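## Task

Press every drive blank that carries a blue sticker fully home, until it stops and clicks into its latch, and leave all other blanks alone. The rack is loose on the table: it may tilt only slightly, or the task fails, and it must finish in its original position.

## Robot and tools

Robot: two arms, left_arm and right_arm, each ending in a two-finger gripper with a wrist camera. Cameras: cam_head_left, cam_head_right (on a stand fixed behind the arms), cam_left_wrist, cam_right_wrist; all 672x504.

Scene frame: origin at table-top height, halfway between the nominal arm bases. +x points out over the table, +z up, and left_arm sits on the +y side (arm names do not match image sides). Calibrated base roots: left_arm (-0.013, +0.284, +0.012) m, right_arm (-0.052, -0.301, +0.035) m, each turned only slightly about z. Printed hand positions and orientations are in the scene frame and may be off by a few centimetres, more at long reach. end_effector_position is the pinch point midway between the pads, roughly 1 cm inside the fingertips. The fingers extend along the gripper's +z axis and spread along its y axis.

Motion numbers. Every moving argument is a row of 14 numbers, all in [-1, 1]: first left_arm's dx, dy, dz, rx, ry, rz, opening, then the same seven for right_arm. Both arms always need their seven, even if one stays still. The six pose numbers are an offset, not a pose: they count from that arm's Hand target as it stood when the action or move began, and along that Hand target's own axes (not the scene axes). 1.0 stands for 0.6 m of travel or 180 degrees; rx, ry, rz form one rotation vector. Six zeros re-request the current Hand target. Opening is absolute: +1 fully open (0.094 m), -1 shut. Sending 0 as opening is a real command, so repeat the present opening to keep a gripper as it is.

execute_actions(actions, cameras): actions is a list of actions; each action is up to 15 rows, one per 1/30 s step, and a short action repeats its last row to fill 15. Every row of an action counts from the action's start pose, not from the row before; a repeated action moves further. An empty actions list returns state plus all camera images.

move(target, speed, blend, opening_speed, grip_force, blocking, cameras): drives grippers in straight lines to one row, or through a list of up to 15 rows, all counted from the same starting Hand targets. speed is m/s (0.002 to 2.9, default 0.25; turning is capped at twice that in rad/s), one value or one per target. blend (m) rounds corners in a list; 0 stops at each. opening_speed (0.2 or more, per second on the -1..+1 scale) ramps the fingers. grip_force is newtons per pad, 10 to 50, persists until changed. blocking=false returns after about 0.5 s while the move continues. The whole path list shares 10 s. Paths do not avoid obstacles or the other arm, and grippers lag and overshoot more when fast or nearly fully stretched. Steer around an arm's own base rather than near it.

wait(seconds 0 to 10, cameras) lets time pass, arms holding. stop(cameras) brakes a running move. zoom_image(camera, region=[x0,y0,x1,y1] pixels, at most 504 by 504) enlarges part of a camera's latest image. read_manual(section="licences") gives licence text only. finished_scene(scene: 1 to 3) ends the scene irreversibly; call it only once the goal holds with the robot away.

Results: per arm end_effector_position (m), end_effector_quat_wxyz, Hand target (last commanded pose after clipping; next offsets start here), Tool commands, grip_measured (same scale as opening, reads a little wide when empty), Joint positions (last entry is finger opening in m), Joint velocities (omitted when all are noise), Joint torques (include arm weight; joints 1 to 3 wrap at ±28 N m). A move adds a "move:" line: done (within 10 mm and 2 degrees), off_target, moving, held, fault, plus limits=paced (pose clipped) or limits=held (steps withheld). Done or off_target do not reveal contact. Grippers often rest a few cm short of the target from friction and weight; a fresh command, even all zeros, asks again, and the remaining gap can be sent as an offset. Commanded rotation is clipped to 40 degrees from the current one per step. MOTOR HOT appears near 75 °C; an OVER-TEMPERATURE FAULT folds that arm away for the rest of the scene.

For this job: find the blanks with the requested sticker colour (zoom if needed), approach each face-on along its slot axis, and press with a slow move just past the latch point. A contacting arm keeps pushing until you command its target back behind the gripper, so retract after each press. Because the rack is free, push gently, and consider bracing the rack with the other arm without shoving it; check cameras that it has not slid or tilted. Avoid fast contact, hard shoves, the arms or wrist cameras touching each other, strain on camera cables, and anything leaving the table.

Each tool is called as name(argument=value, ...) on one line, values as JSON.

## Session

execute_actions(actions=[])

Scene clock: 0.00 s.
left_arm: end_effector_position=(+0.2984, +0.1626, +0.1430) grip_measured=+1.000 end_effector_quat_wxyz=(+0.630, +0.017, +0.745, -0.218) | right_arm: end_effector_position=(+0.2499, -0.1156, +0.2255) grip_measured=+1.000 end_effector_quat_wxyz=(+0.536, -0.103, +0.780, +0.307)
Joint positions: left_arm=[-0.352 1.314 0.055 1.147 -0.038 -0.314 0.094] | right_arm=[0.488 0.997 0.393 0.359 -0.195 0.339 0.094]
Joint velocities: within noise
Joint torques (N m): no reading
Heat: left arm: 32 °C; right arm: 31 °C.
Hand target: left_arm +0.3014, +0.1601, +0.1567; +0.646, +0.019, +0.730, -0.221 | right_arm +0.2513, -0.1167, +0.2344; +0.546, -0.106, +0.773, +0.307
Tool commands: left_gripper/opening=+1.0 right_gripper/opening=+1.0

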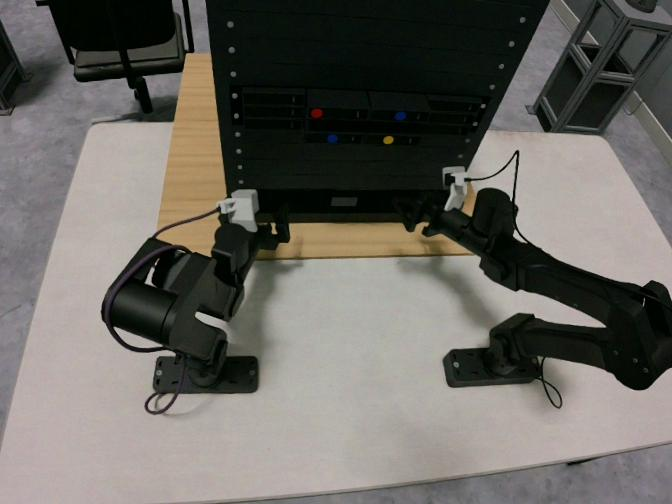

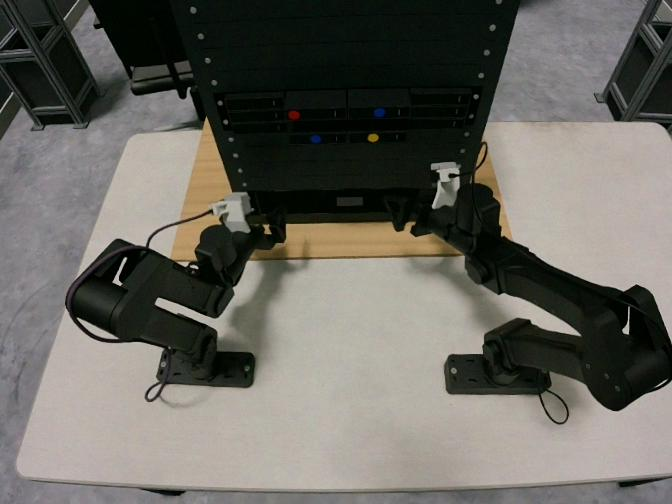

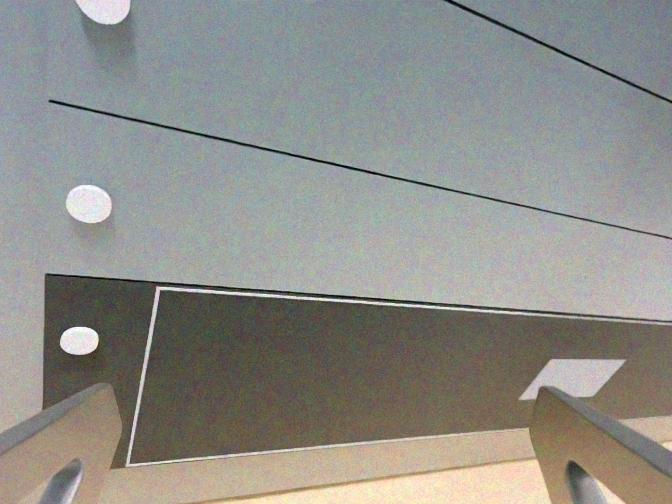

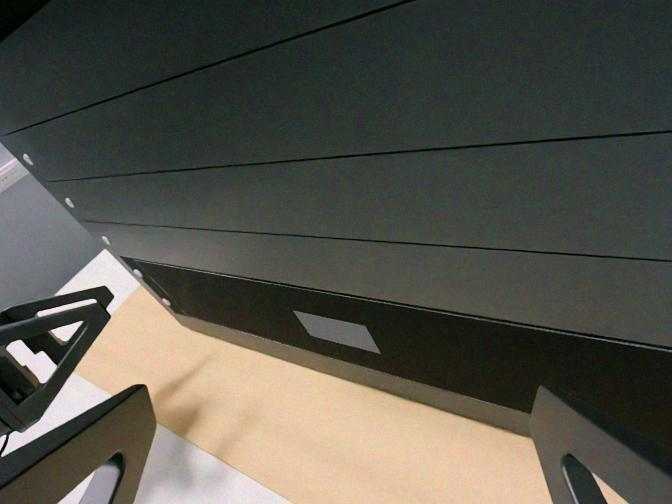

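zoom_image(camera="cam_head_left", region=[210, 70, 510, 220])

zoom_image(camera="cam_head_right", region=[200, 70, 500, 220])

Scaled by 1.680 from the camera's 672x504 image, which has a finer 960x720 frame.

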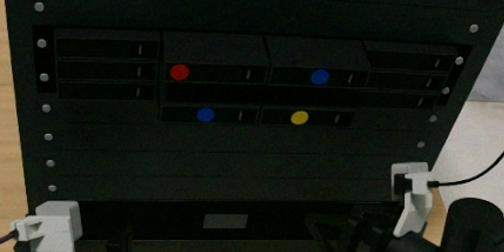

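Scaled by 1.680 from the camera's 672x504 image, which has a finer 960x720 frame.

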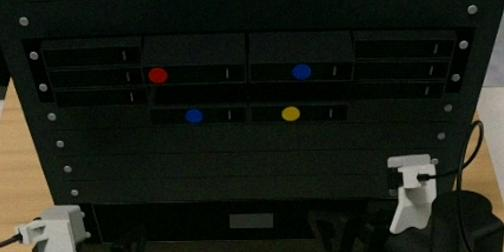

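move(target=[-0.269,-0.083,-0.11,-0.1096,-0.0384,0.0922,-1,-0.163,-0.025,-0.097,0.19,-0.104,-0.092,-1], speed=0.15, cameras=["all"])

Scene clock: 6.83 s.
left_arm: end_effector_position=(+0.2532, +0.1793, +0.3172) grip_measured=-0.996 end_effector_quat_wxyz=(+0.706, +0.002, +0.708, +0.003) | right_arm: end_effector_position=(+0.2507, -0.1821, +0.3046) grip_measured=-0.985 end_effector_quat_wxyz=(+0.684, -0.018, +0.729, -0.017)
Joint positions: left_arm=[-0.847 0.675 0.526 0.144 -0.891 0.002 0] | right_arm=[0.806 0.875 0.502 0.284 0.766 0.012 0.001]
Joint torques (N m): left_arm=[-0.65 0.54 9.26 1.17 -0.09 0.08] | right_arm=[0.43 -1.24 9.36 1.94 0.11 -0.13]
Heat: left arm: 33 °C; right arm: 32 °C.
Hand target: left_arm +0.2507, +0.1798, +0.3297; +0.707, +0.000, +0.707, +0.001 | right_arm +0.2508, -0.1796, +0.3305; +0.706, +0.000, +0.708, +0.000
Off the commanded pose: left_arm 0.013 m, 0 deg | right_arm 0.026 m, 5 deg.
move: off_target (left_arm, right_arm)

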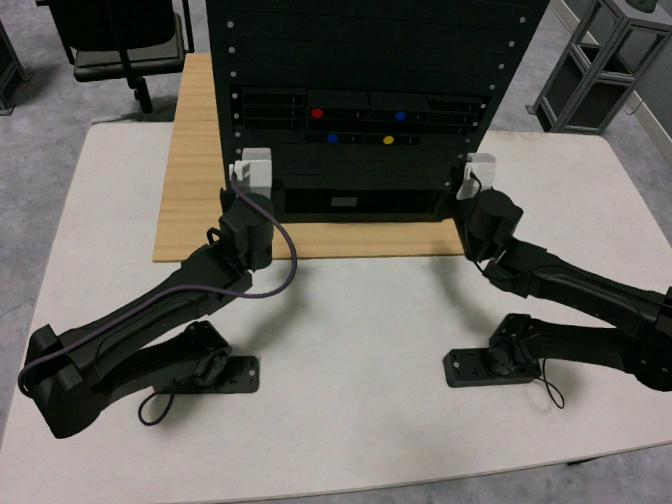

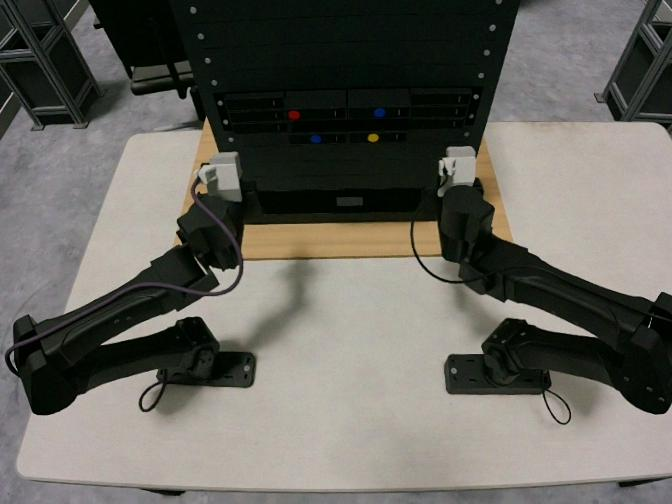

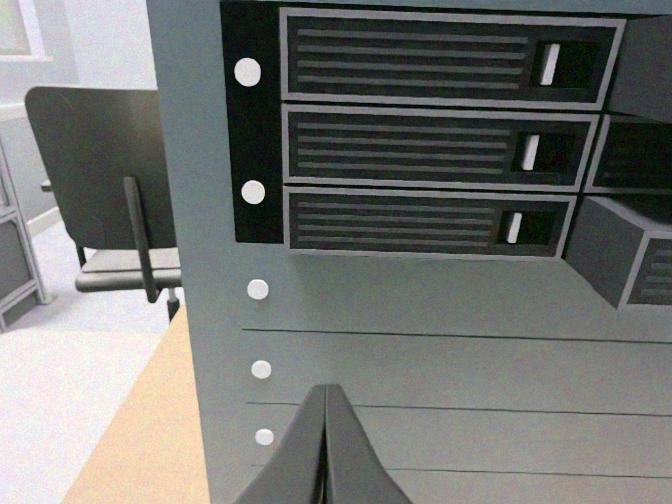

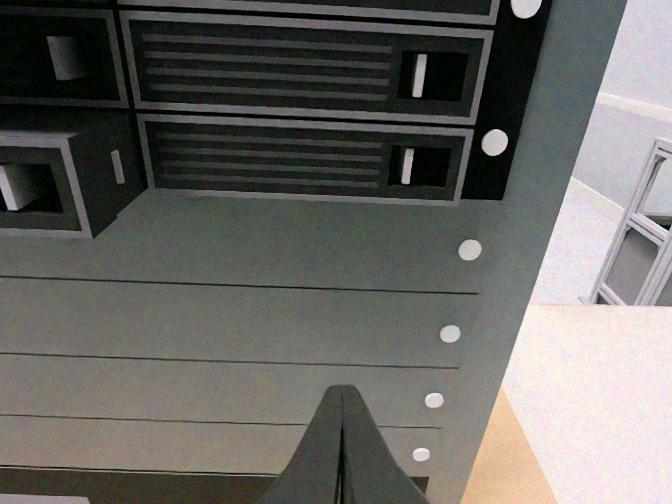

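move(target=[-0.030,-0.235,0,0,0,0,-1,-0.1,0,0,0,0,0,-1], speed=0.15, cameras=["all"])

Scene clock: 12.97 s.
left_arm: end_effector_position=(+0.2496, +0.0371, +0.3219) grip_measured=-0.996 end_effector_quat_wxyz=(+0.692, +0.045, +0.720, +0.030) | right_arm: end_effector_position=(+0.2526, -0.1821, +0.3848) grip_measured=-0.985 end_effector_quat_wxyz=(+0.711, +0.009, +0.703, +0.002)
Joint positions: left_arm=[-1.205 1.257 0.842 0.296 -1.225 -0.007 0] | right_arm=[0.806 0.88 0.738 0.158 0.777 0.005 0.001]
Joint torques (N m): left_arm=[-0.46 -3.32 9.05 2.1 -0.21 0.01] | right_arm=[0.27 -1.01 9.48 0.93 0.03 -0.11]
Heat: left arm: 33 °C; right arm: 34 °C.
Hand target: left_arm +0.2508, +0.0387, +0.3475; +0.707, +0.000, +0.707, +0.001 | right_arm +0.2509, -0.1796, +0.3905; +0.706, +0.000, +0.708, +0.000
Off the commanded pose: left_arm 0.026 m, 6 deg | right_arm 0.006 m, 1 deg.
move: off_target (left_arm)

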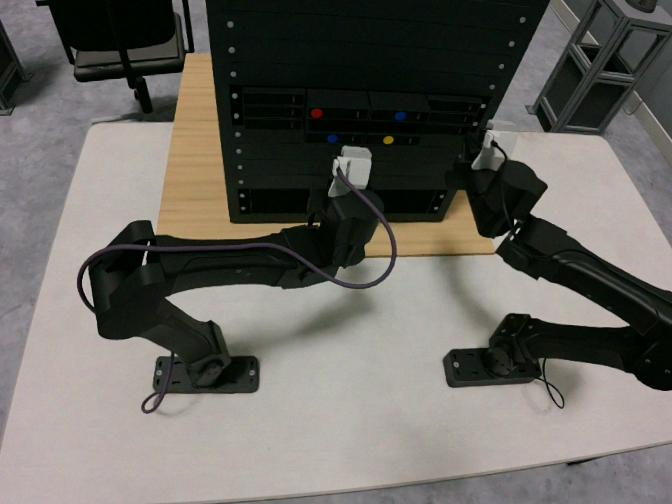

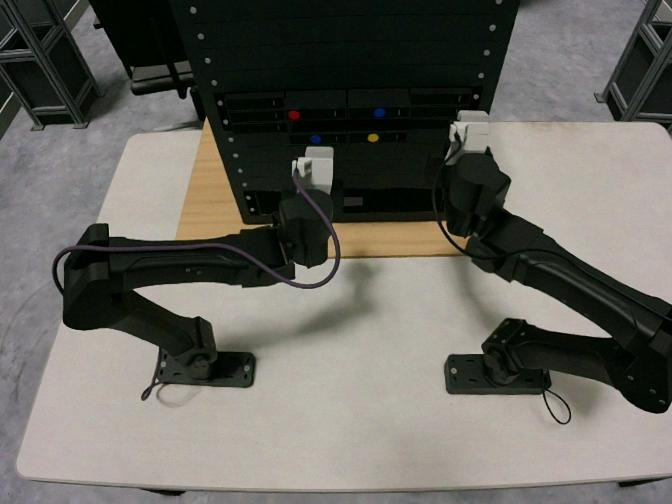

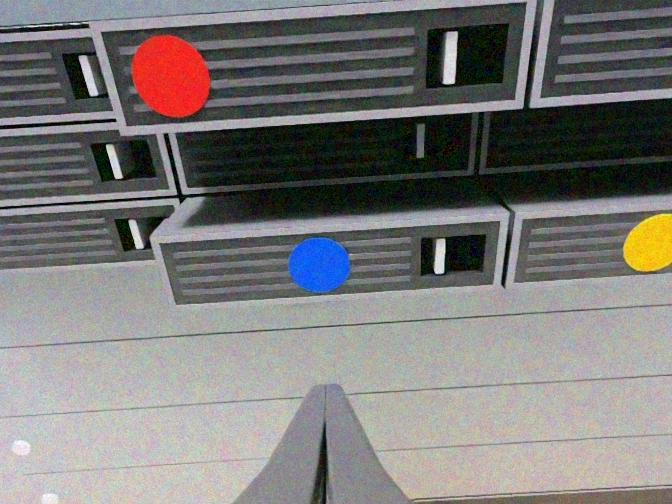

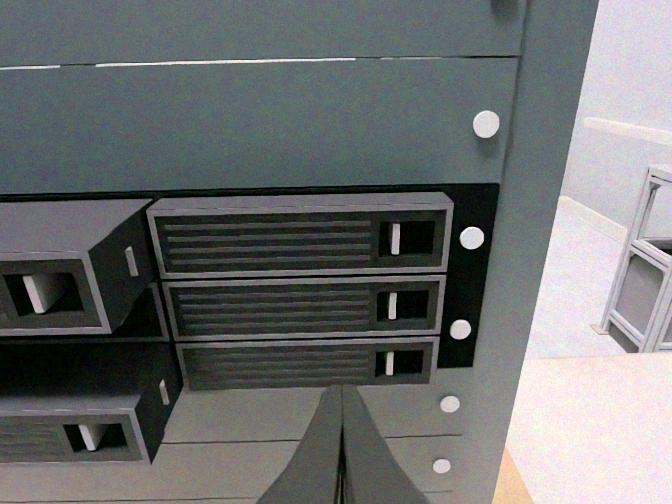

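move(target=[-0.030,-0.003,0,0,0,0,-1,0,0,0,0,0,0,-1], speed=0.1, cameras=["cam_left_wrist"])

Scene clock: 16.00 s.
left_arm: end_effector_position=(+0.2506, +0.0346, +0.3488) grip_measured=-0.996 end_effector_quat_wxyz=(+0.701, +0.022, +0.712, +0.009) | right_arm: end_effector_position=(+0.2526, -0.1821, +0.3848) grip_measured=-0.985 end_effector_quat_wxyz=(+0.711, +0.009, +0.703, +0.002)
Joint positions: left_arm=[-1.205 1.257 0.913 0.296 -1.228 -0.002 0] | right_arm=[0.806 0.88 0.738 0.158 0.777 0.005 0.001]
Joint torques (N m): left_arm=[-0.66 -3.12 9.01 1.47 -0.15 0.07] | right_arm=[0.24 -0.98 9.48 0.94 0.03 -0.1]
Heat: left arm: 33 °C; right arm: 34 °C.
Hand target: left_arm +0.2508, +0.0369, +0.3655; +0.707, +0.000, +0.707, +0.001 | right_arm +0.2509, -0.1796, +0.3905; +0.706, +0.000, +0.708, +0.000
Off the commanded pose: left_arm 0.017 m, 3 deg | right_arm 0.006 m, 1 deg.
move: off_target (left_arm)
Images, in order (width x height): cam_left_wrist 672x504.

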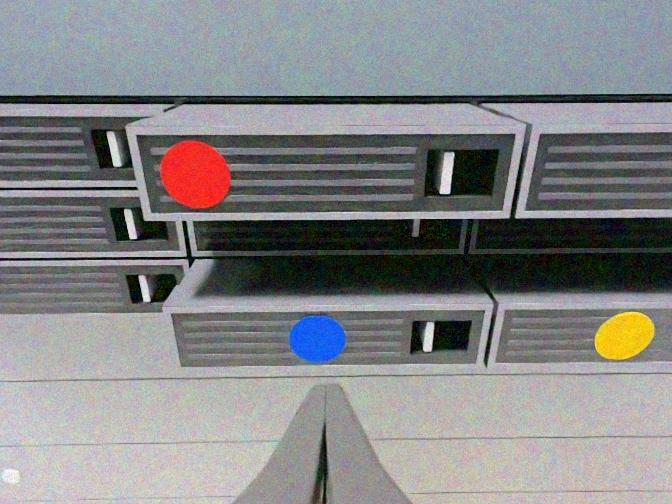

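move(target=[0.012,-0.003,0.012,0,0,0,-1,0,0,0,0,0,0,-1], speed=0.08, cameras=["cam_left_wrist"])

Scene clock: 17.80 s.
left_arm: end_effector_position=(+0.2543, +0.0329, +0.3428) grip_measured=-0.996 end_effector_quat_wxyz=(+0.699, +0.025, +0.715, +0.019) | right_arm: end_effector_position=(+0.2526, -0.1821, +0.3848) grip_measured=-0.985 end_effector_quat_wxyz=(+0.711, +0.009, +0.703, +0.002)
Joint positions: left_arm=[-1.196 1.277 0.913 0.296 -1.228 -0.002 0] | right_arm=[0.806 0.88 0.738 0.158 0.777 0.005 0.001]
Joint torques (N m): left_arm=[0.66 -3.45 7.76 1.85 0.11 0.06] | right_arm=[0.24 -1.01 9.5 0.93 0.03 -0.1]
Heat: left arm: 33 °C; right arm: 34 °C.
Hand target: left_arm +0.2580, +0.0351, +0.3583; +0.707, +0.000, +0.707, +0.001 | right_arm +0.2509, -0.1796, +0.3905; +0.706, +0.000, +0.708, +0.000
Off the commanded pose: left_arm 0.016 m, 4 deg | right_arm 0.006 m, 1 deg.
move: off_target (left_arm)
Images, in order (width x height): cam_left_wrist 672x504.

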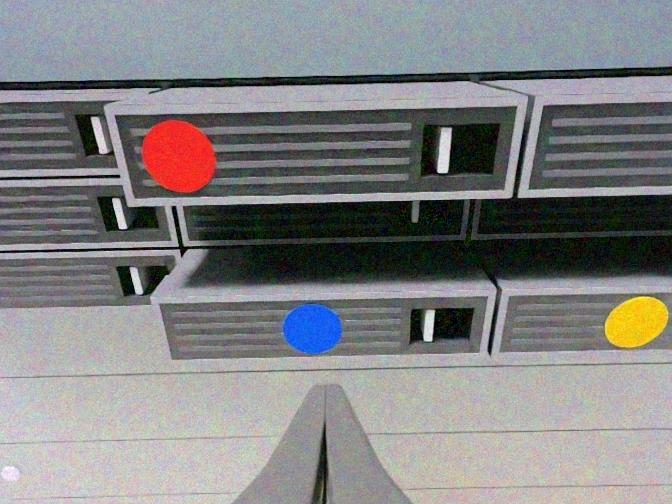

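move(target=[0.0,0.002,0.045,0,0,0,-1,0,0,0,0,0,0,-1], speed=0.06, cameras=["cam_left_wrist"])

move(target=[0.0,0.0,0.035,0,0,0,-1,0,0,0,0,0,0,-1], speed=0.06, cameras=["cam_left_wrist", "cam_head_left"])

Scene clock: 20.40 s.
left_arm: end_effector_position=(+0.2832, +0.0403, +0.3333) grip_measured=-0.996 end_effector_quat_wxyz=(+0.692, +0.028, +0.721, +0.034) | right_arm: end_effector_position=(+0.2526, -0.1821, +0.3848) grip_measured=-0.985 end_effector_quat_wxyz=(+0.711, +0.009, +0.703, +0.002)
Joint positions: left_arm=[-1.09 1.311 0.919 0.296 -1.141 0.001 0] | right_arm=[0.806 0.88 0.738 0.158 0.777 0.005 0.001]
Joint torques (N m): left_arm=[0.51 -3.77 9.26 2.05 0.12 0.05] | right_arm=[0.24 -0.98 9.48 0.94 0.04 -0.1]
Heat: left arm: 34 °C; right arm: 35 °C.
Hand target: left_arm +0.2850, +0.0363, +0.3583; +0.707, +0.000, +0.707, +0.001 | right_arm +0.2509, -0.1796, +0.3905; +0.706, +0.000, +0.708, +0.000
Off the commanded pose: left_arm 0.025 m, 5 deg | right_arm 0.006 m, 1 deg.
move: off_target (left_arm)
Images, in order (width x height): cam_left_wrist 672x504.

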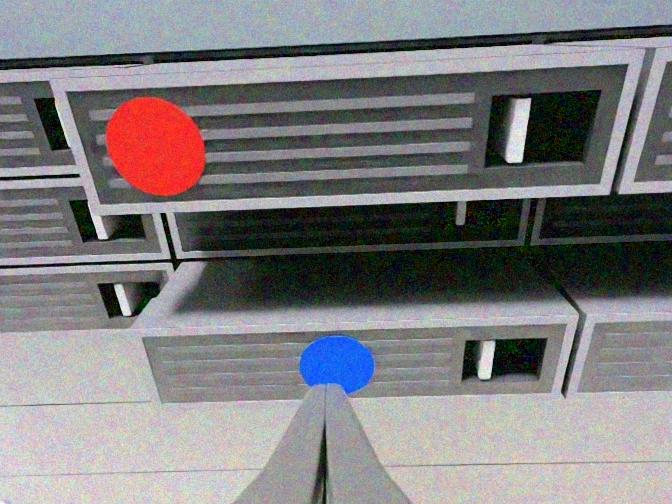

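Scene clock: 21.57 s.
left_arm: end_effector_position=(+0.3011, +0.0381, +0.3309) grip_measured=-0.996 end_effector_quat_wxyz=(+0.689, +0.032, +0.724, +0.033) | right_arm: end_effector_position=(+0.2526, -0.1821, +0.3848) grip_measured=-0.985 end_effector_quat_wxyz=(+0.711, +0.009, +0.703, +0.002)
Joint positions: left_arm=[-1.033 1.347 0.947 0.296 -1.077 0.001 0] | right_arm=[0.806 0.88 0.738 0.158 0.777 0.005 0.001]
Joint torques (N m): left_arm=[0.69 -4.04 9.25 2.21 0.16 0.06] | right_arm=[0.25 -0.98 9.5 0.94 0.03 -0.1]
Heat: left arm: 34 °C; right arm: 35 °C.
Hand target: left_arm +0.3060, +0.0364, +0.3583; +0.707, +0.000, +0.707, +0.001 | right_arm +0.2509, -0.1796, +0.3905; +0.706, +0.000, +0.708, +0.000
Off the commanded pose: left_arm 0.028 m, 6 deg | right_arm 0.006 m, 1 deg.
move: off_target (left_arm)
Images, in order (width x height): cam_head_left 672x504, cam_left_wrist 672x504.

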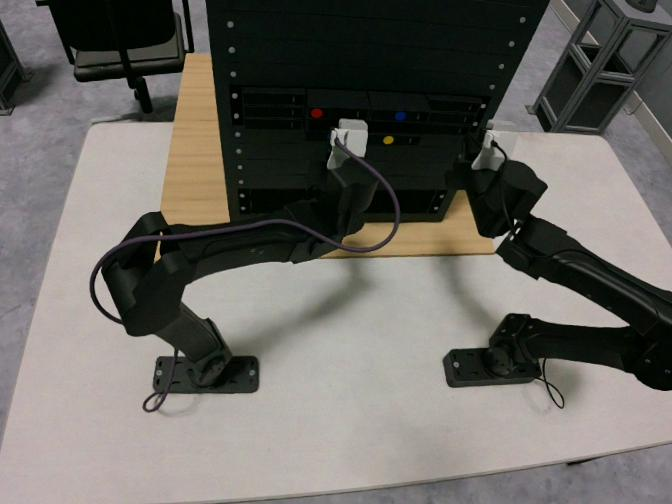

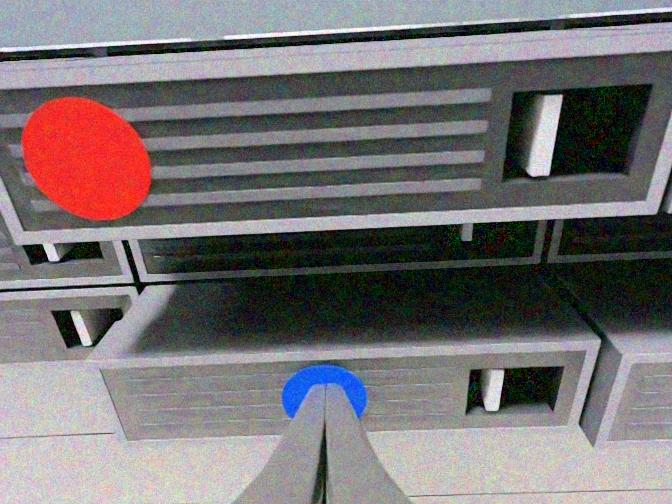

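move(target=[[-0.01,0,-0.035,0,0,0,-1,0,0,0,0,0,0,-1],[-0.035,0,-0.03,0,0,0,-1,0,0,0,0,0,0,-1]], speed=0.08, cameras=["cam_left_wrist"])

Scene clock: 24.63 s.
left_arm: end_effector_position=(+0.2881, +0.0263, +0.3574) grip_measured=-0.996 end_effector_quat_wxyz=(+0.701, +0.021, +0.713, +0.006) | right_arm: end_effector_position=(+0.2526, -0.1821, +0.3848) grip_measured=-0.985 end_effector_quat_wxyz=(+0.711, +0.009, +0.703, +0.002)
Joint positions: left_arm=[-1.087 1.34 1.005 0.296 -1.107 0.002 0] | right_arm=[0.806 0.88 0.738 0.158 0.777 0.005 0.001]
Joint torques (N m): left_arm=[0.25 -5.94 8.91 1.2 -0.06 0.07] | right_arm=[0.27 -0.99 9.5 0.94 0.04 -0.09]
Heat: left arm: 34 °C; right arm: 35 °C.
Hand target: left_arm +0.2880, +0.0363, +0.3793; +0.707, +0.000, +0.707, +0.001 | right_arm +0.2509, -0.1796, +0.3905; +0.706, +0.000, +0.708, +0.000
Off the commanded pose: left_arm 0.024 m, 3 deg | right_arm 0.006 m, 1 deg.
move: off_target (left_arm)
Images, in order (width x height): cam_left_wrist 672x504.

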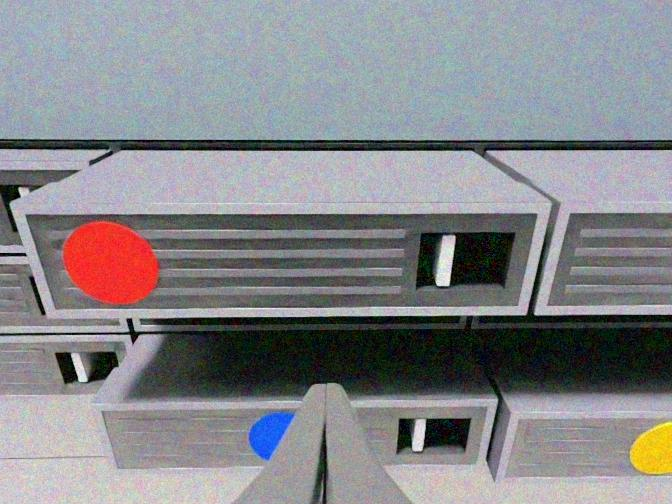

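move(target=[0.028,0.01,0,0,0,0,-1,0,0,0,0,0,0,-1], speed=0.08)

Scene clock: 26.23 s.
left_arm: end_effector_position=(+0.2878, +0.0308, +0.3481) grip_measured=-0.996 end_effector_quat_wxyz=(+0.697, +0.026, +0.716, +0.014) | right_arm: end_effector_position=(+0.2526, -0.1821, +0.3848) grip_measured=-0.985 end_effector_quat_wxyz=(+0.711, +0.009, +0.703, +0.002)
Joint positions: left_arm=[-1.082 1.329 0.973 0.296 -1.107 0.002 0] | right_arm=[0.806 0.88 0.738 0.158 0.777 0.005 0.001]
Joint torques (N m): left_arm=[0.69 -6.31 5.83 1.79 0 0] | right_arm=[0.25 -0.99 9.5 0.94 0.04 -0.1]
Heat: left arm: 34 °C; right arm: 35 °C.
Hand target: left_arm +0.2880, +0.0423, +0.3625; +0.707, +0.000, +0.707, +0.001 | right_arm +0.2509, -0.1796, +0.3905; +0.706, +0.000, +0.708, +0.000
Off the commanded pose: left_arm 0.018 m, 4 deg | right_arm 0.006 m, 1 deg.
move: off_target (left_arm)

move(target=[0,-0.005,0.05,0,0,0,-1,0,0,0,0,0,0,-1], speed=0.06, cameras=["cam_left_wrist"])

Scene clock: 28.03 s.
left_arm: end_effector_position=(+0.3148, +0.0409, +0.3349) grip_measured=-0.996 end_effector_quat_wxyz=(+0.689, +0.028, +0.724, +0.031) | right_arm: end_effector_position=(+0.2526, -0.1821, +0.3848) grip_measured=-0.985 end_effector_quat_wxyz=(+0.711, +0.009, +0.703, +0.002)
Joint positions: left_arm=[-0.987 1.364 0.973 0.296 -1.034 0.002 0] | right_arm=[0.806 0.88 0.738 0.158 0.777 0.005 0.001]
Joint torques (N m): left_arm=[0.73 -4.44 9.31 2.09 0.18 0.04] | right_arm=[0.25 -0.99 9.48 0.93 0.03 -0.09]
Heat: left arm: 34 °C; right arm: 36 °C.
Hand target: left_arm +0.3180, +0.0394, +0.3625; +0.707, +0.000, +0.707, +0.001 | right_arm +0.2509, -0.1796, +0.3905; +0.706, +0.000, +0.708, +0.000
Off the commanded pose: left_arm 0.028 m, 6 deg | right_arm 0.006 m, 1 deg.
move: off_target (left_arm)
Images, in order (width x height): cam_left_wrist 672x504.

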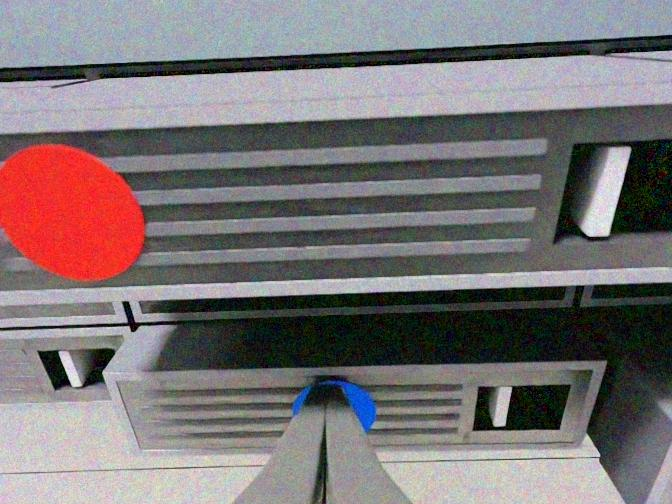

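move(target=[-0.008,-0.0,0.025,0,0,0,-1,0,0,0,0,0,0,-1], speed=0.06, cameras=["cam_left_wrist"])

Scene clock: 29.70 s.
left_arm: end_effector_position=(+0.3266, +0.0399, +0.3416) grip_measured=-0.996 end_effector_quat_wxyz=(+0.691, +0.023, +0.722, +0.027) | right_arm: end_effector_position=(+0.2526, -0.1821, +0.3848) grip_measured=-0.985 end_effector_quat_wxyz=(+0.711, +0.009, +0.703, +0.002)
Joint positions: left_arm=[-0.955 1.39 1.013 0.296 -1.003 0.002 0] | right_arm=[0.806 0.88 0.738 0.158 0.777 0.005 0.001]
Joint torques (N m): left_arm=[0.98 -4.33 9.52 1.97 0.21 0.05] | right_arm=[0.24 -0.98 9.5 0.94 0.03 -0.09]
Heat: left arm: 34 °C; right arm: 36 °C.
Hand target: left_arm +0.3330, +0.0394, +0.3673; +0.707, +0.000, +0.707, +0.001 | right_arm +0.2509, -0.1796, +0.3905; +0.706, +0.000, +0.708, +0.000
Off the commanded pose: left_arm 0.027 m, 5 deg | right_arm 0.006 m, 1 deg.
move: off_target (left_arm)
Images, in order (width x height): cam_left_wrist 672x504.

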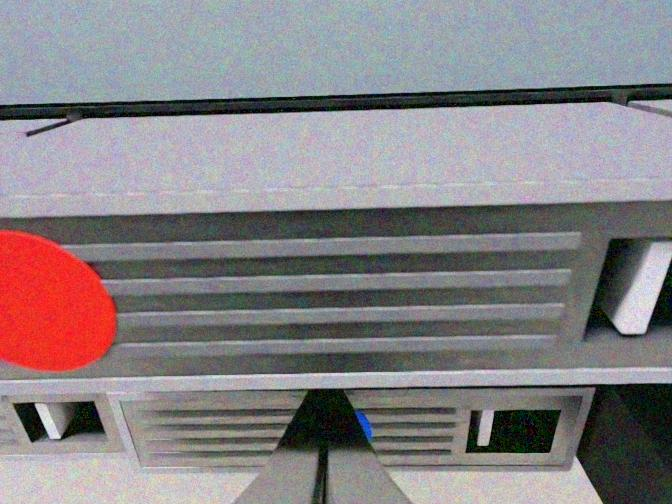

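move(target=[[-0.002,0,-0.015,0,-0.055,0,-1,0,0,0,0,0,0,-1],[-0.002,0,0.008,0,-0.055,0,-1,0,0,0,0,0,0,-1]], speed=0.06, cameras=["cam_left_wrist"])

Scene clock: 33.43 s.
left_arm: end_effector_position=(+0.3321, +0.0388, +0.3532) grip_measured=-0.996 end_effector_quat_wxyz=(+0.752, +0.017, +0.659, +0.023) | right_arm: end_effector_position=(+0.2526, -0.1821, +0.3848) grip_measured=-0.985 end_effector_quat_wxyz=(+0.711, +0.009, +0.703, +0.002)
Joint positions: left_arm=[-0.936 1.453 0.893 0.796 -0.971 0.252 0] | right_arm=[0.806 0.88 0.738 0.158 0.777 0.005 0.001]
Joint torques (N m): left_arm=[1.31 -4.08 7.45 1.88 0.44 -0.07] | right_arm=[0.25 -0.99 9.5 0.94 0.03 -0.1]
Heat: left arm: 34 °C; right arm: 36 °C.
Hand target: left_arm +0.3378, +0.0394, +0.3685; +0.766, +0.000, +0.643, +0.001 | right_arm +0.2509, -0.1796, +0.3905; +0.706, +0.000, +0.708, +0.000
Off the commanded pose: left_arm 0.016 m, 4 deg | right_arm 0.006 m, 1 deg.
move: off_target (left_arm)
Images, in order (width x height): cam_left_wrist 672x504.

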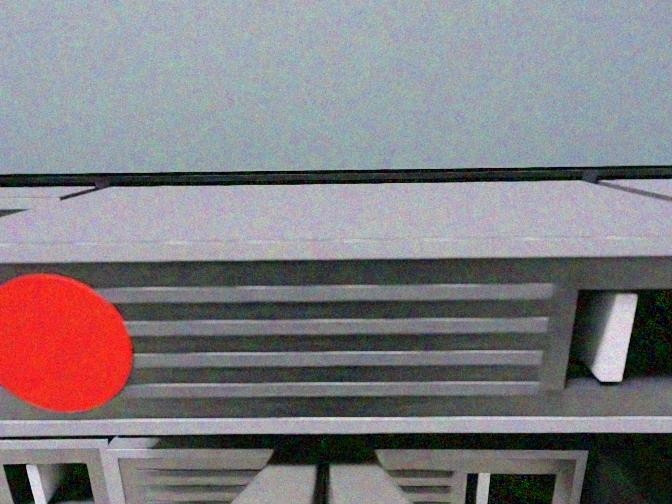

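move(target=[[-0.0035,0,-0.0197,0,0,0,-1,0,0,0,0,0,0,-1],[0.018,0,-0.0235,0,0,0,-1,0,0,0,0,0,0,-1]], speed=0.08)

move(target=[0.005,0,0.0297,0,0,0,-1,0,0,0,0,0,0,-1], speed=0.06, cameras=["cam_left_wrist","cam_head_left"])

Scene clock: 35.93 s.
left_arm: end_effector_position=(+0.3279, +0.0376, +0.3462) grip_measured=-0.996 end_effector_quat_wxyz=(+0.754, +0.017, +0.656, +0.016) | right_arm: end_effector_position=(+0.2526, -0.1821, +0.3848) grip_measured=-0.985 end_effector_quat_wxyz=(+0.711, +0.009, +0.703, +0.002)
Joint positions: left_arm=[-0.947 1.456 0.858 0.847 -0.971 0.252 0] | right_arm=[0.806 0.88 0.738 0.158 0.777 0.005 0.001]
Joint torques (N m): left_arm=[-0.59 -4.74 5.64 2.07 0.15 0.06] | right_arm=[0.27 -0.99 9.48 0.94 0.03 -0.1]
Heat: left arm: 34 °C; right arm: 36 °C.
Hand target: left_arm +0.3257, +0.0394, +0.3555; +0.766, +0.000, +0.643, +0.001 | right_arm +0.2509, -0.1796, +0.3905; +0.706, +0.000, +0.708, +0.000
Off the commanded pose: left_arm 0.010 m, 3 deg | right_arm 0.006 m, 1 deg.
move: off_target (left_arm)

Scene clock: 36.93 s.
left_arm: end_effector_position=(+0.3321, +0.0363, +0.3403) grip_measured=-0.996 end_effector_quat_wxyz=(+0.752, +0.021, +0.658, +0.021) | right_arm: end_effector_position=(+0.2526, -0.1821, +0.3848) grip_measured=-0.985 end_effector_quat_wxyz=(+0.711, +0.009, +0.703, +0.002)
Joint positions: left_arm=[-0.938 1.475 0.858 0.851 -0.963 0.252 0] | right_arm=[0.806 0.88 0.738 0.158 0.777 0.005 0.001]
Joint torques (N m): left_arm=[2.78 -3.62 8.2 1.84 0.53 -0.14] | right_arm=[0.25 -0.98 9.5 0.93 0.03 -0.1]
Heat: left arm: 34 °C; right arm: 36 °C.
Hand target: left_arm +0.3438, +0.0394, +0.3556; +0.766, +0.000, +0.643, +0.001 | right_arm +0.2509, -0.1796, +0.3905; +0.706, +0.000, +0.708, +0.000
Off the commanded pose: left_arm 0.019 m, 4 deg | right_arm 0.006 m, 1 deg.
move: off_target (left_arm)
Images, in order (width x height): cam_head_left 672x504, cam_left_wrist 672x504.

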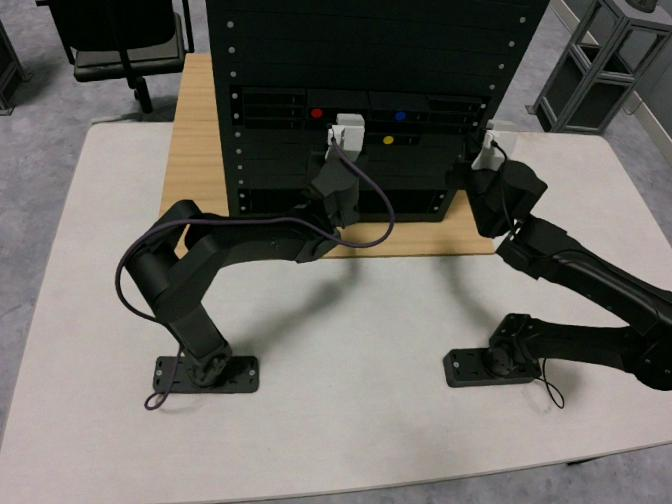

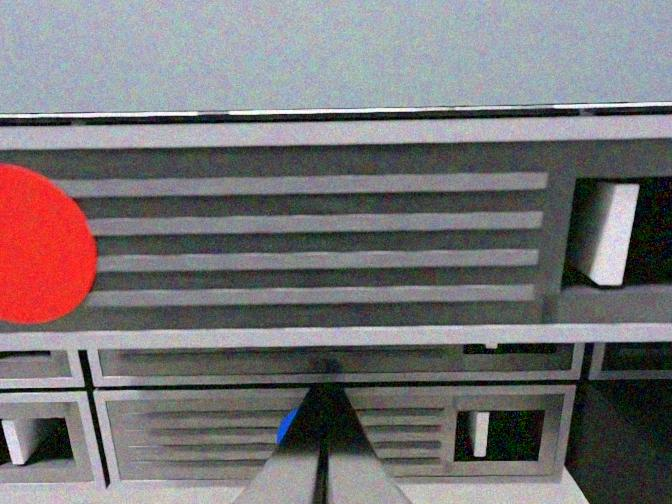

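move(target=[0.001,0,0.012,0,0,0,-1,0,0,0,0,0,0,-1], speed=0.04, cameras=["cam_left_wrist"])

Scene clock: 39.53 s.
left_arm: end_effector_position=(+0.3322, +0.0361, +0.3405) grip_measured=-0.996 end_effector_quat_wxyz=(+0.753, +0.019, +0.658, +0.019) | right_arm: end_effector_position=(+0.2526, -0.1821, +0.3848) grip_measured=-0.985 end_effector_quat_wxyz=(+0.711, +0.009, +0.703, +0.002)
Joint positions: left_arm=[-0.938 1.476 0.858 0.856 -0.963 0.251 0] | right_arm=[0.806 0.88 0.738 0.158 0.777 0.005 0.001]
Joint torques (N m): left_arm=[4.3 -2.85 9.24 1.68 0.72 -0.2] | right_arm=[0.24 -0.99 9.51 0.94 0.03 -0.1]
Heat: left arm: 34 °C; right arm: 36 °C.
Hand target: left_arm +0.3510, +0.0394, +0.3562; +0.766, +0.000, +0.643, +0.001 | right_arm +0.2509, -0.1796, +0.3905; +0.706, +0.000, +0.708, +0.000
Off the commanded pose: left_arm 0.025 m, 4 deg | right_arm 0.006 m, 1 deg.
move: off_target (left_arm)
Images, in order (width x height): cam_left_wrist 672x504.

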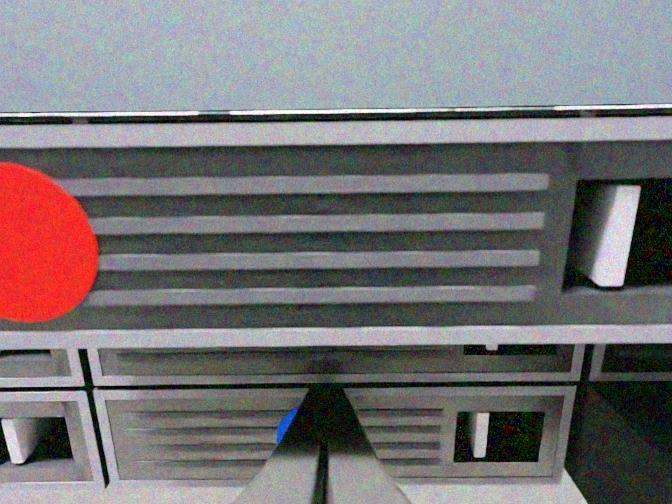

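move(target=[[-0.02,0,-0.115,0,0,0,-1,0,0,0,0,0,0,-1],[-0.02,0,-0.125,0,0.055,0,-1,0,0,0,0,0,0,-1]], speed=0.12, blend=0.01, cameras=["cam_left_wrist","cam_head_right","cam_right_wrist"])

Scene clock: 42.80 s.
left_arm: end_effector_position=(+0.2805, +0.0379, +0.3334) grip_measured=-0.996 end_effector_quat_wxyz=(+0.703, +0.018, +0.711, +0.023) | right_arm: end_effector_position=(+0.2526, -0.1821, +0.3848) grip_measured=-0.985 end_effector_quat_wxyz=(+0.711, +0.009, +0.703, +0.002)
Joint positions: left_arm=[-1.102 1.318 0.885 0.405 -1.152 0.031 0] | right_arm=[0.806 0.88 0.738 0.158 0.777 0.005 0.001]
Joint torques (N m): left_arm=[-0.61 -6.04 9.22 1.01 -0.07 -0.16] | right_arm=[0.27 -0.98 9.48 0.93 0.03 -0.1]
Heat: left arm: 34 °C; right arm: 37 °C.
Hand target: left_arm +0.2751, +0.0393, +0.3551; +0.707, +0.000, +0.707, +0.001 | right_arm +0.2509, -0.1796, +0.3905; +0.706, +0.000, +0.708, +0.000
Off the commanded pose: left_arm 0.022 m, 3 deg | right_arm 0.006 m, 1 deg.
move: off_target (left_arm)
Images, in order (width x height): cam_head_right 672x504, cam_left_wrist 672x504, cam_right_wrist 672x504.

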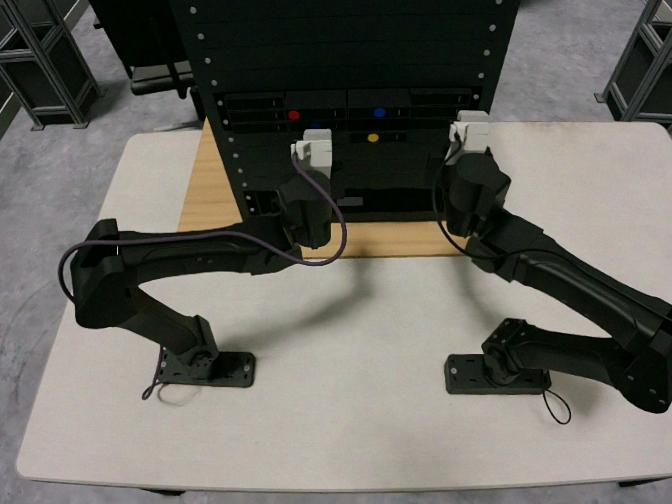

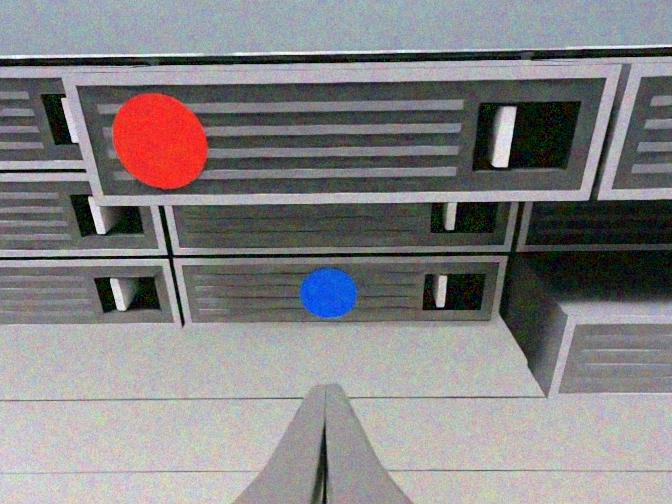

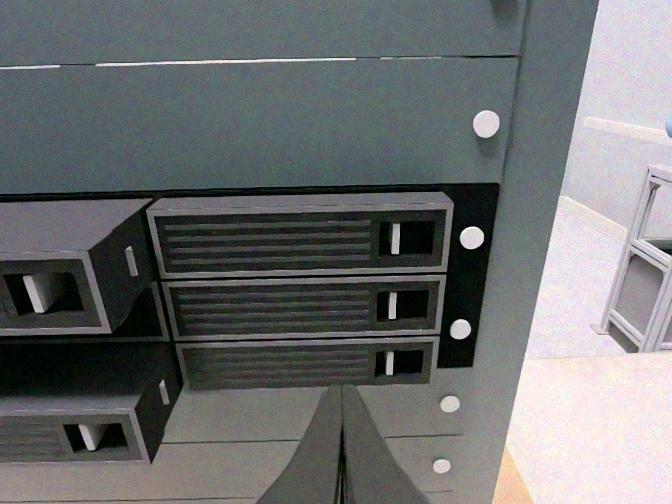

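move(target=[0,0.25,-0.06,0,0,0,-1,-0.015,0.183,-0.02,0,0,0,-1], speed=0.15, cameras=["cam_right_wrist"])

Scene clock: 45.57 s.
left_arm: end_effector_position=(+0.2382, +0.1931, +0.3592) grip_measured=-0.996 end_effector_quat_wxyz=(+0.714, -0.009, +0.700, +0.005) | right_arm: end_effector_position=(+0.2372, -0.0677, +0.3785) grip_measured=-0.985 end_effector_quat_wxyz=(+0.693, -0.033, +0.720, -0.020)
Joint positions: left_arm=[-0.89 0.62 0.658 -0.002 -0.952 0.024 0] | right_arm=[1.165 1.234 0.952 0.195 1.108 0.003 0.001]
Joint torques (N m): left_arm=[0.66 1.28 6.49 1.1 0.23 -0.16] | right_arm=[0.16 -3.81 9.43 1.7 0.14 -0.01]
Heat: left arm: 34 °C; right arm: 37 °C.
Hand target: left_arm +0.2390, +0.1893, +0.3554; +0.707, +0.000, +0.707, +0.001 | right_arm +0.2390, -0.0698, +0.3996; +0.706, +0.000, +0.708, +0.000
Off the commanded pose: left_arm 0.005 m, 2 deg | right_arm 0.021 m, 5 deg.
move: off_target (right_arm)
Images, in order (width x height): cam_right_wrist 672x504.

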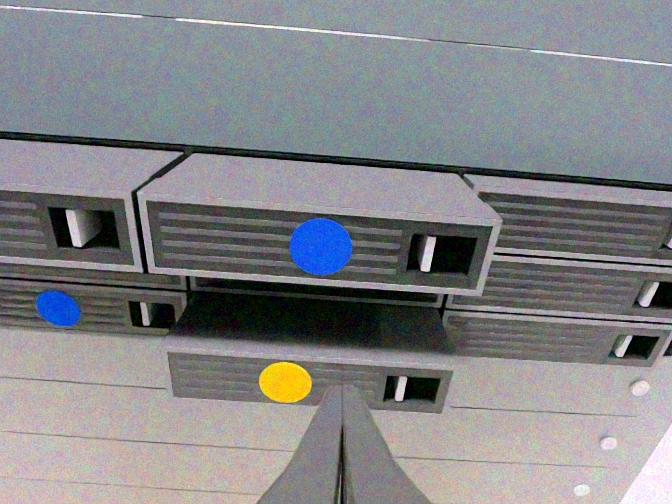

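move(target=[0,0,0,0,0,0,-1,-0.022,0.012,0.04,0,0,0,-1], speed=0.08, cameras=["cam_right_wrist"])

Scene clock: 47.73 s.
left_arm: end_effector_position=(+0.2382, +0.1928, +0.3592) grip_measured=-0.996 end_effector_quat_wxyz=(+0.715, -0.009, +0.700, +0.005) | right_arm: end_effector_position=(+0.2626, -0.0655, +0.3966) grip_measured=-0.985 end_effector_quat_wxyz=(+0.697, -0.013, +0.716, -0.018)
Joint positions: left_arm=[-0.89 0.62 0.658 -0.002 -0.951 0.024 0] | right_arm=[1.091 1.302 1.051 0.196 1.059 0.003 0.001]
Joint torques (N m): left_arm=[0.7 1.31 6.45 1.1 0.23 -0.15] | right_arm=[-0.4 -4.15 9.44 1.48 -0.06 -0.06]
Heat: left arm: 34 °C; right arm: 37 °C.
Hand target: left_arm +0.2390, +0.1893, +0.3554; +0.707, +0.000, +0.707, +0.001 | right_arm +0.2630, -0.0626, +0.4128; +0.706, +0.000, +0.708, +0.000
Off the commanded pose: left_arm 0.005 m, 2 deg | right_arm 0.016 m, 3 deg.
move: off_target (right_arm)
Images, in order (width x height): cam_right_wrist 672x504.

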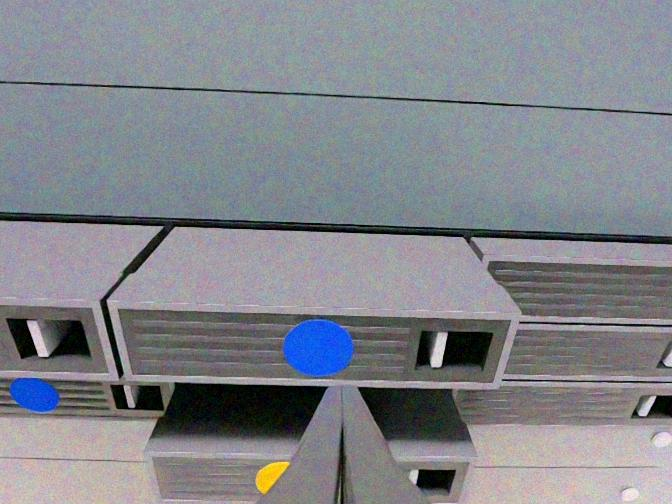

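move(target=[0,0,0,0,0,0,-1,-0.006,0.012,0.045,0,0,0,-1], speed=0.06, cameras=["cam_right_wrist"])

Scene clock: 49.53 s.
left_arm: end_effector_position=(+0.2382, +0.1928, +0.3592) grip_measured=-0.996 end_effector_quat_wxyz=(+0.715, -0.009, +0.700, +0.005) | right_arm: end_effector_position=(+0.2869, -0.0556, +0.3991) grip_measured=-0.985 end_effector_quat_wxyz=(+0.696, -0.017, +0.718, -0.015)
Joint positions: left_arm=[-0.89 0.62 0.658 -0.002 -0.951 0.024 0] | right_arm=[1.033 1.379 1.125 0.195 0.992 0.003 0.001]
Joint torques (N m): left_arm=[0.65 1.25 6.54 1.09 0.23 -0.15] | right_arm=[-0.5 -4.9 9.48 1.57 -0.07 -0.06]
Heat: left arm: 34 °C; right arm: 37 °C.
Hand target: left_arm +0.2390, +0.1893, +0.3554; +0.707, +0.000, +0.707, +0.001 | right_arm +0.2900, -0.0554, +0.4163; +0.706, +0.000, +0.708, +0.000
Off the commanded pose: left_arm 0.005 m, 2 deg | right_arm 0.018 m, 3 deg.
move: off_target (right_arm)
Images, in order (width x height): cam_right_wrist 672x504.

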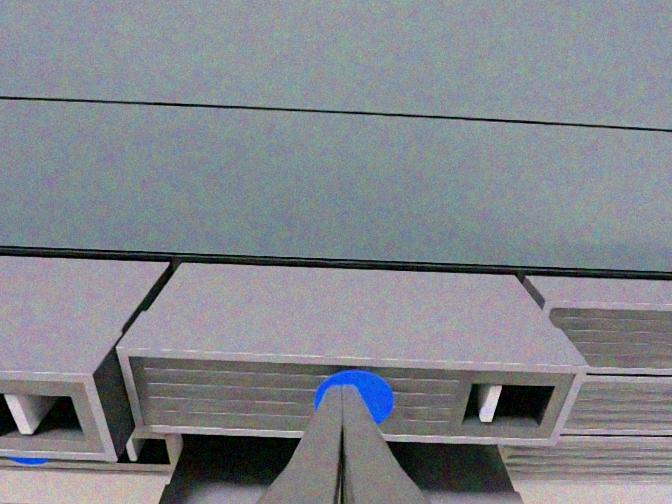

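move(target=[0,0,0,0,0,0,-1,-0.01,0.0,0.045,0,0,0,-1], speed=0.06, cameras=["cam_right_wrist"])

Scene clock: 51.30 s.
left_arm: end_effector_position=(+0.2382, +0.1928, +0.3592) grip_measured=-0.996 end_effector_quat_wxyz=(+0.715, -0.009, +0.700, +0.005) | right_arm: end_effector_position=(+0.3119, -0.0557, +0.4063) grip_measured=-0.985 end_effector_quat_wxyz=(+0.697, -0.010, +0.717, -0.014)
Joint positions: left_arm=[-0.89 0.62 0.658 -0.002 -0.951 0.024 0] | right_arm=[0.967 1.437 1.196 0.195 0.934 0.003 0.001]
Joint torques (N m): left_arm=[0.68 1.31 6.5 1.1 0.22 -0.16] | right_arm=[-0.79 -5.31 9.78 1.47 -0.13 -0.08]
Heat: left arm: 34 °C; right arm: 37 °C.
Hand target: left_arm +0.2390, +0.1893, +0.3554; +0.707, +0.000, +0.707, +0.001 | right_arm +0.3170, -0.0555, +0.4223; +0.706, +0.000, +0.708, +0.000
Off the commanded pose: left_arm 0.005 m, 2 deg | right_arm 0.017 m, 3 deg.
move: off_target (right_arm)
Images, in order (width x height): cam_right_wrist 672x504.

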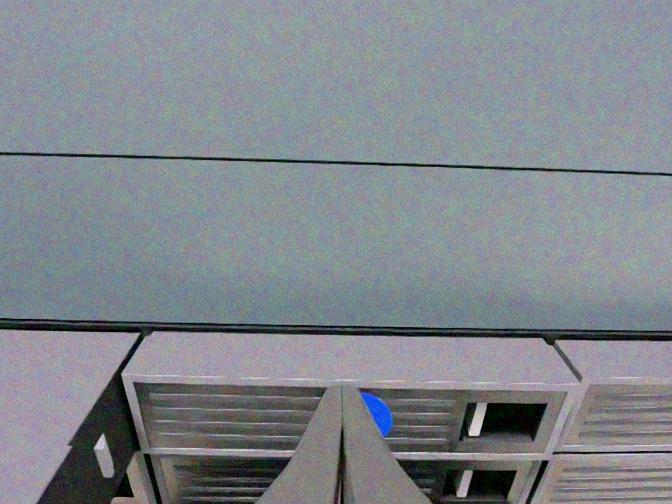

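move(target=[0,0,0,0,0,0,-1,0.01,0.0,0.02,0,0,0,-1], speed=0.06, cameras=["cam_right_wrist"])

Scene clock: 52.63 s.
left_arm: end_effector_position=(+0.2382, +0.1928, +0.3592) grip_measured=-0.996 end_effector_quat_wxyz=(+0.715, -0.009, +0.700, +0.005) | right_arm: end_effector_position=(+0.3149, -0.0559, +0.4051) grip_measured=-0.985 end_effector_quat_wxyz=(+0.696, -0.012, +0.717, -0.013)
Joint positions: left_arm=[-0.89 0.62 0.658 -0.002 -0.951 0.024 0] | right_arm=[0.958 1.441 1.197 0.195 0.921 0.003 0.001]
Joint torques (N m): left_arm=[0.69 1.32 6.52 1.1 0.21 -0.18] | right_arm=[-2.65 -3.82 9.48 1.76 -0.3 -0.07]
Heat: left arm: 33 °C; right arm: 37 °C.
Hand target: left_arm +0.2390, +0.1893, +0.3554; +0.707, +0.000, +0.707, +0.001 | right_arm +0.3290, -0.0554, +0.4163; +0.706, +0.000, +0.708, +0.000
Off the commanded pose: left_arm 0.005 m, 2 deg | right_arm 0.018 m, 3 deg.
move: off_target (right_arm)
Images, in order (width x height): cam_right_wrist 672x504.

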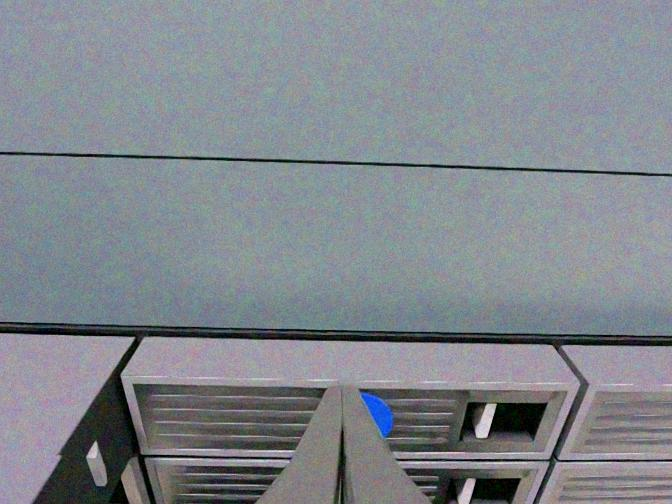

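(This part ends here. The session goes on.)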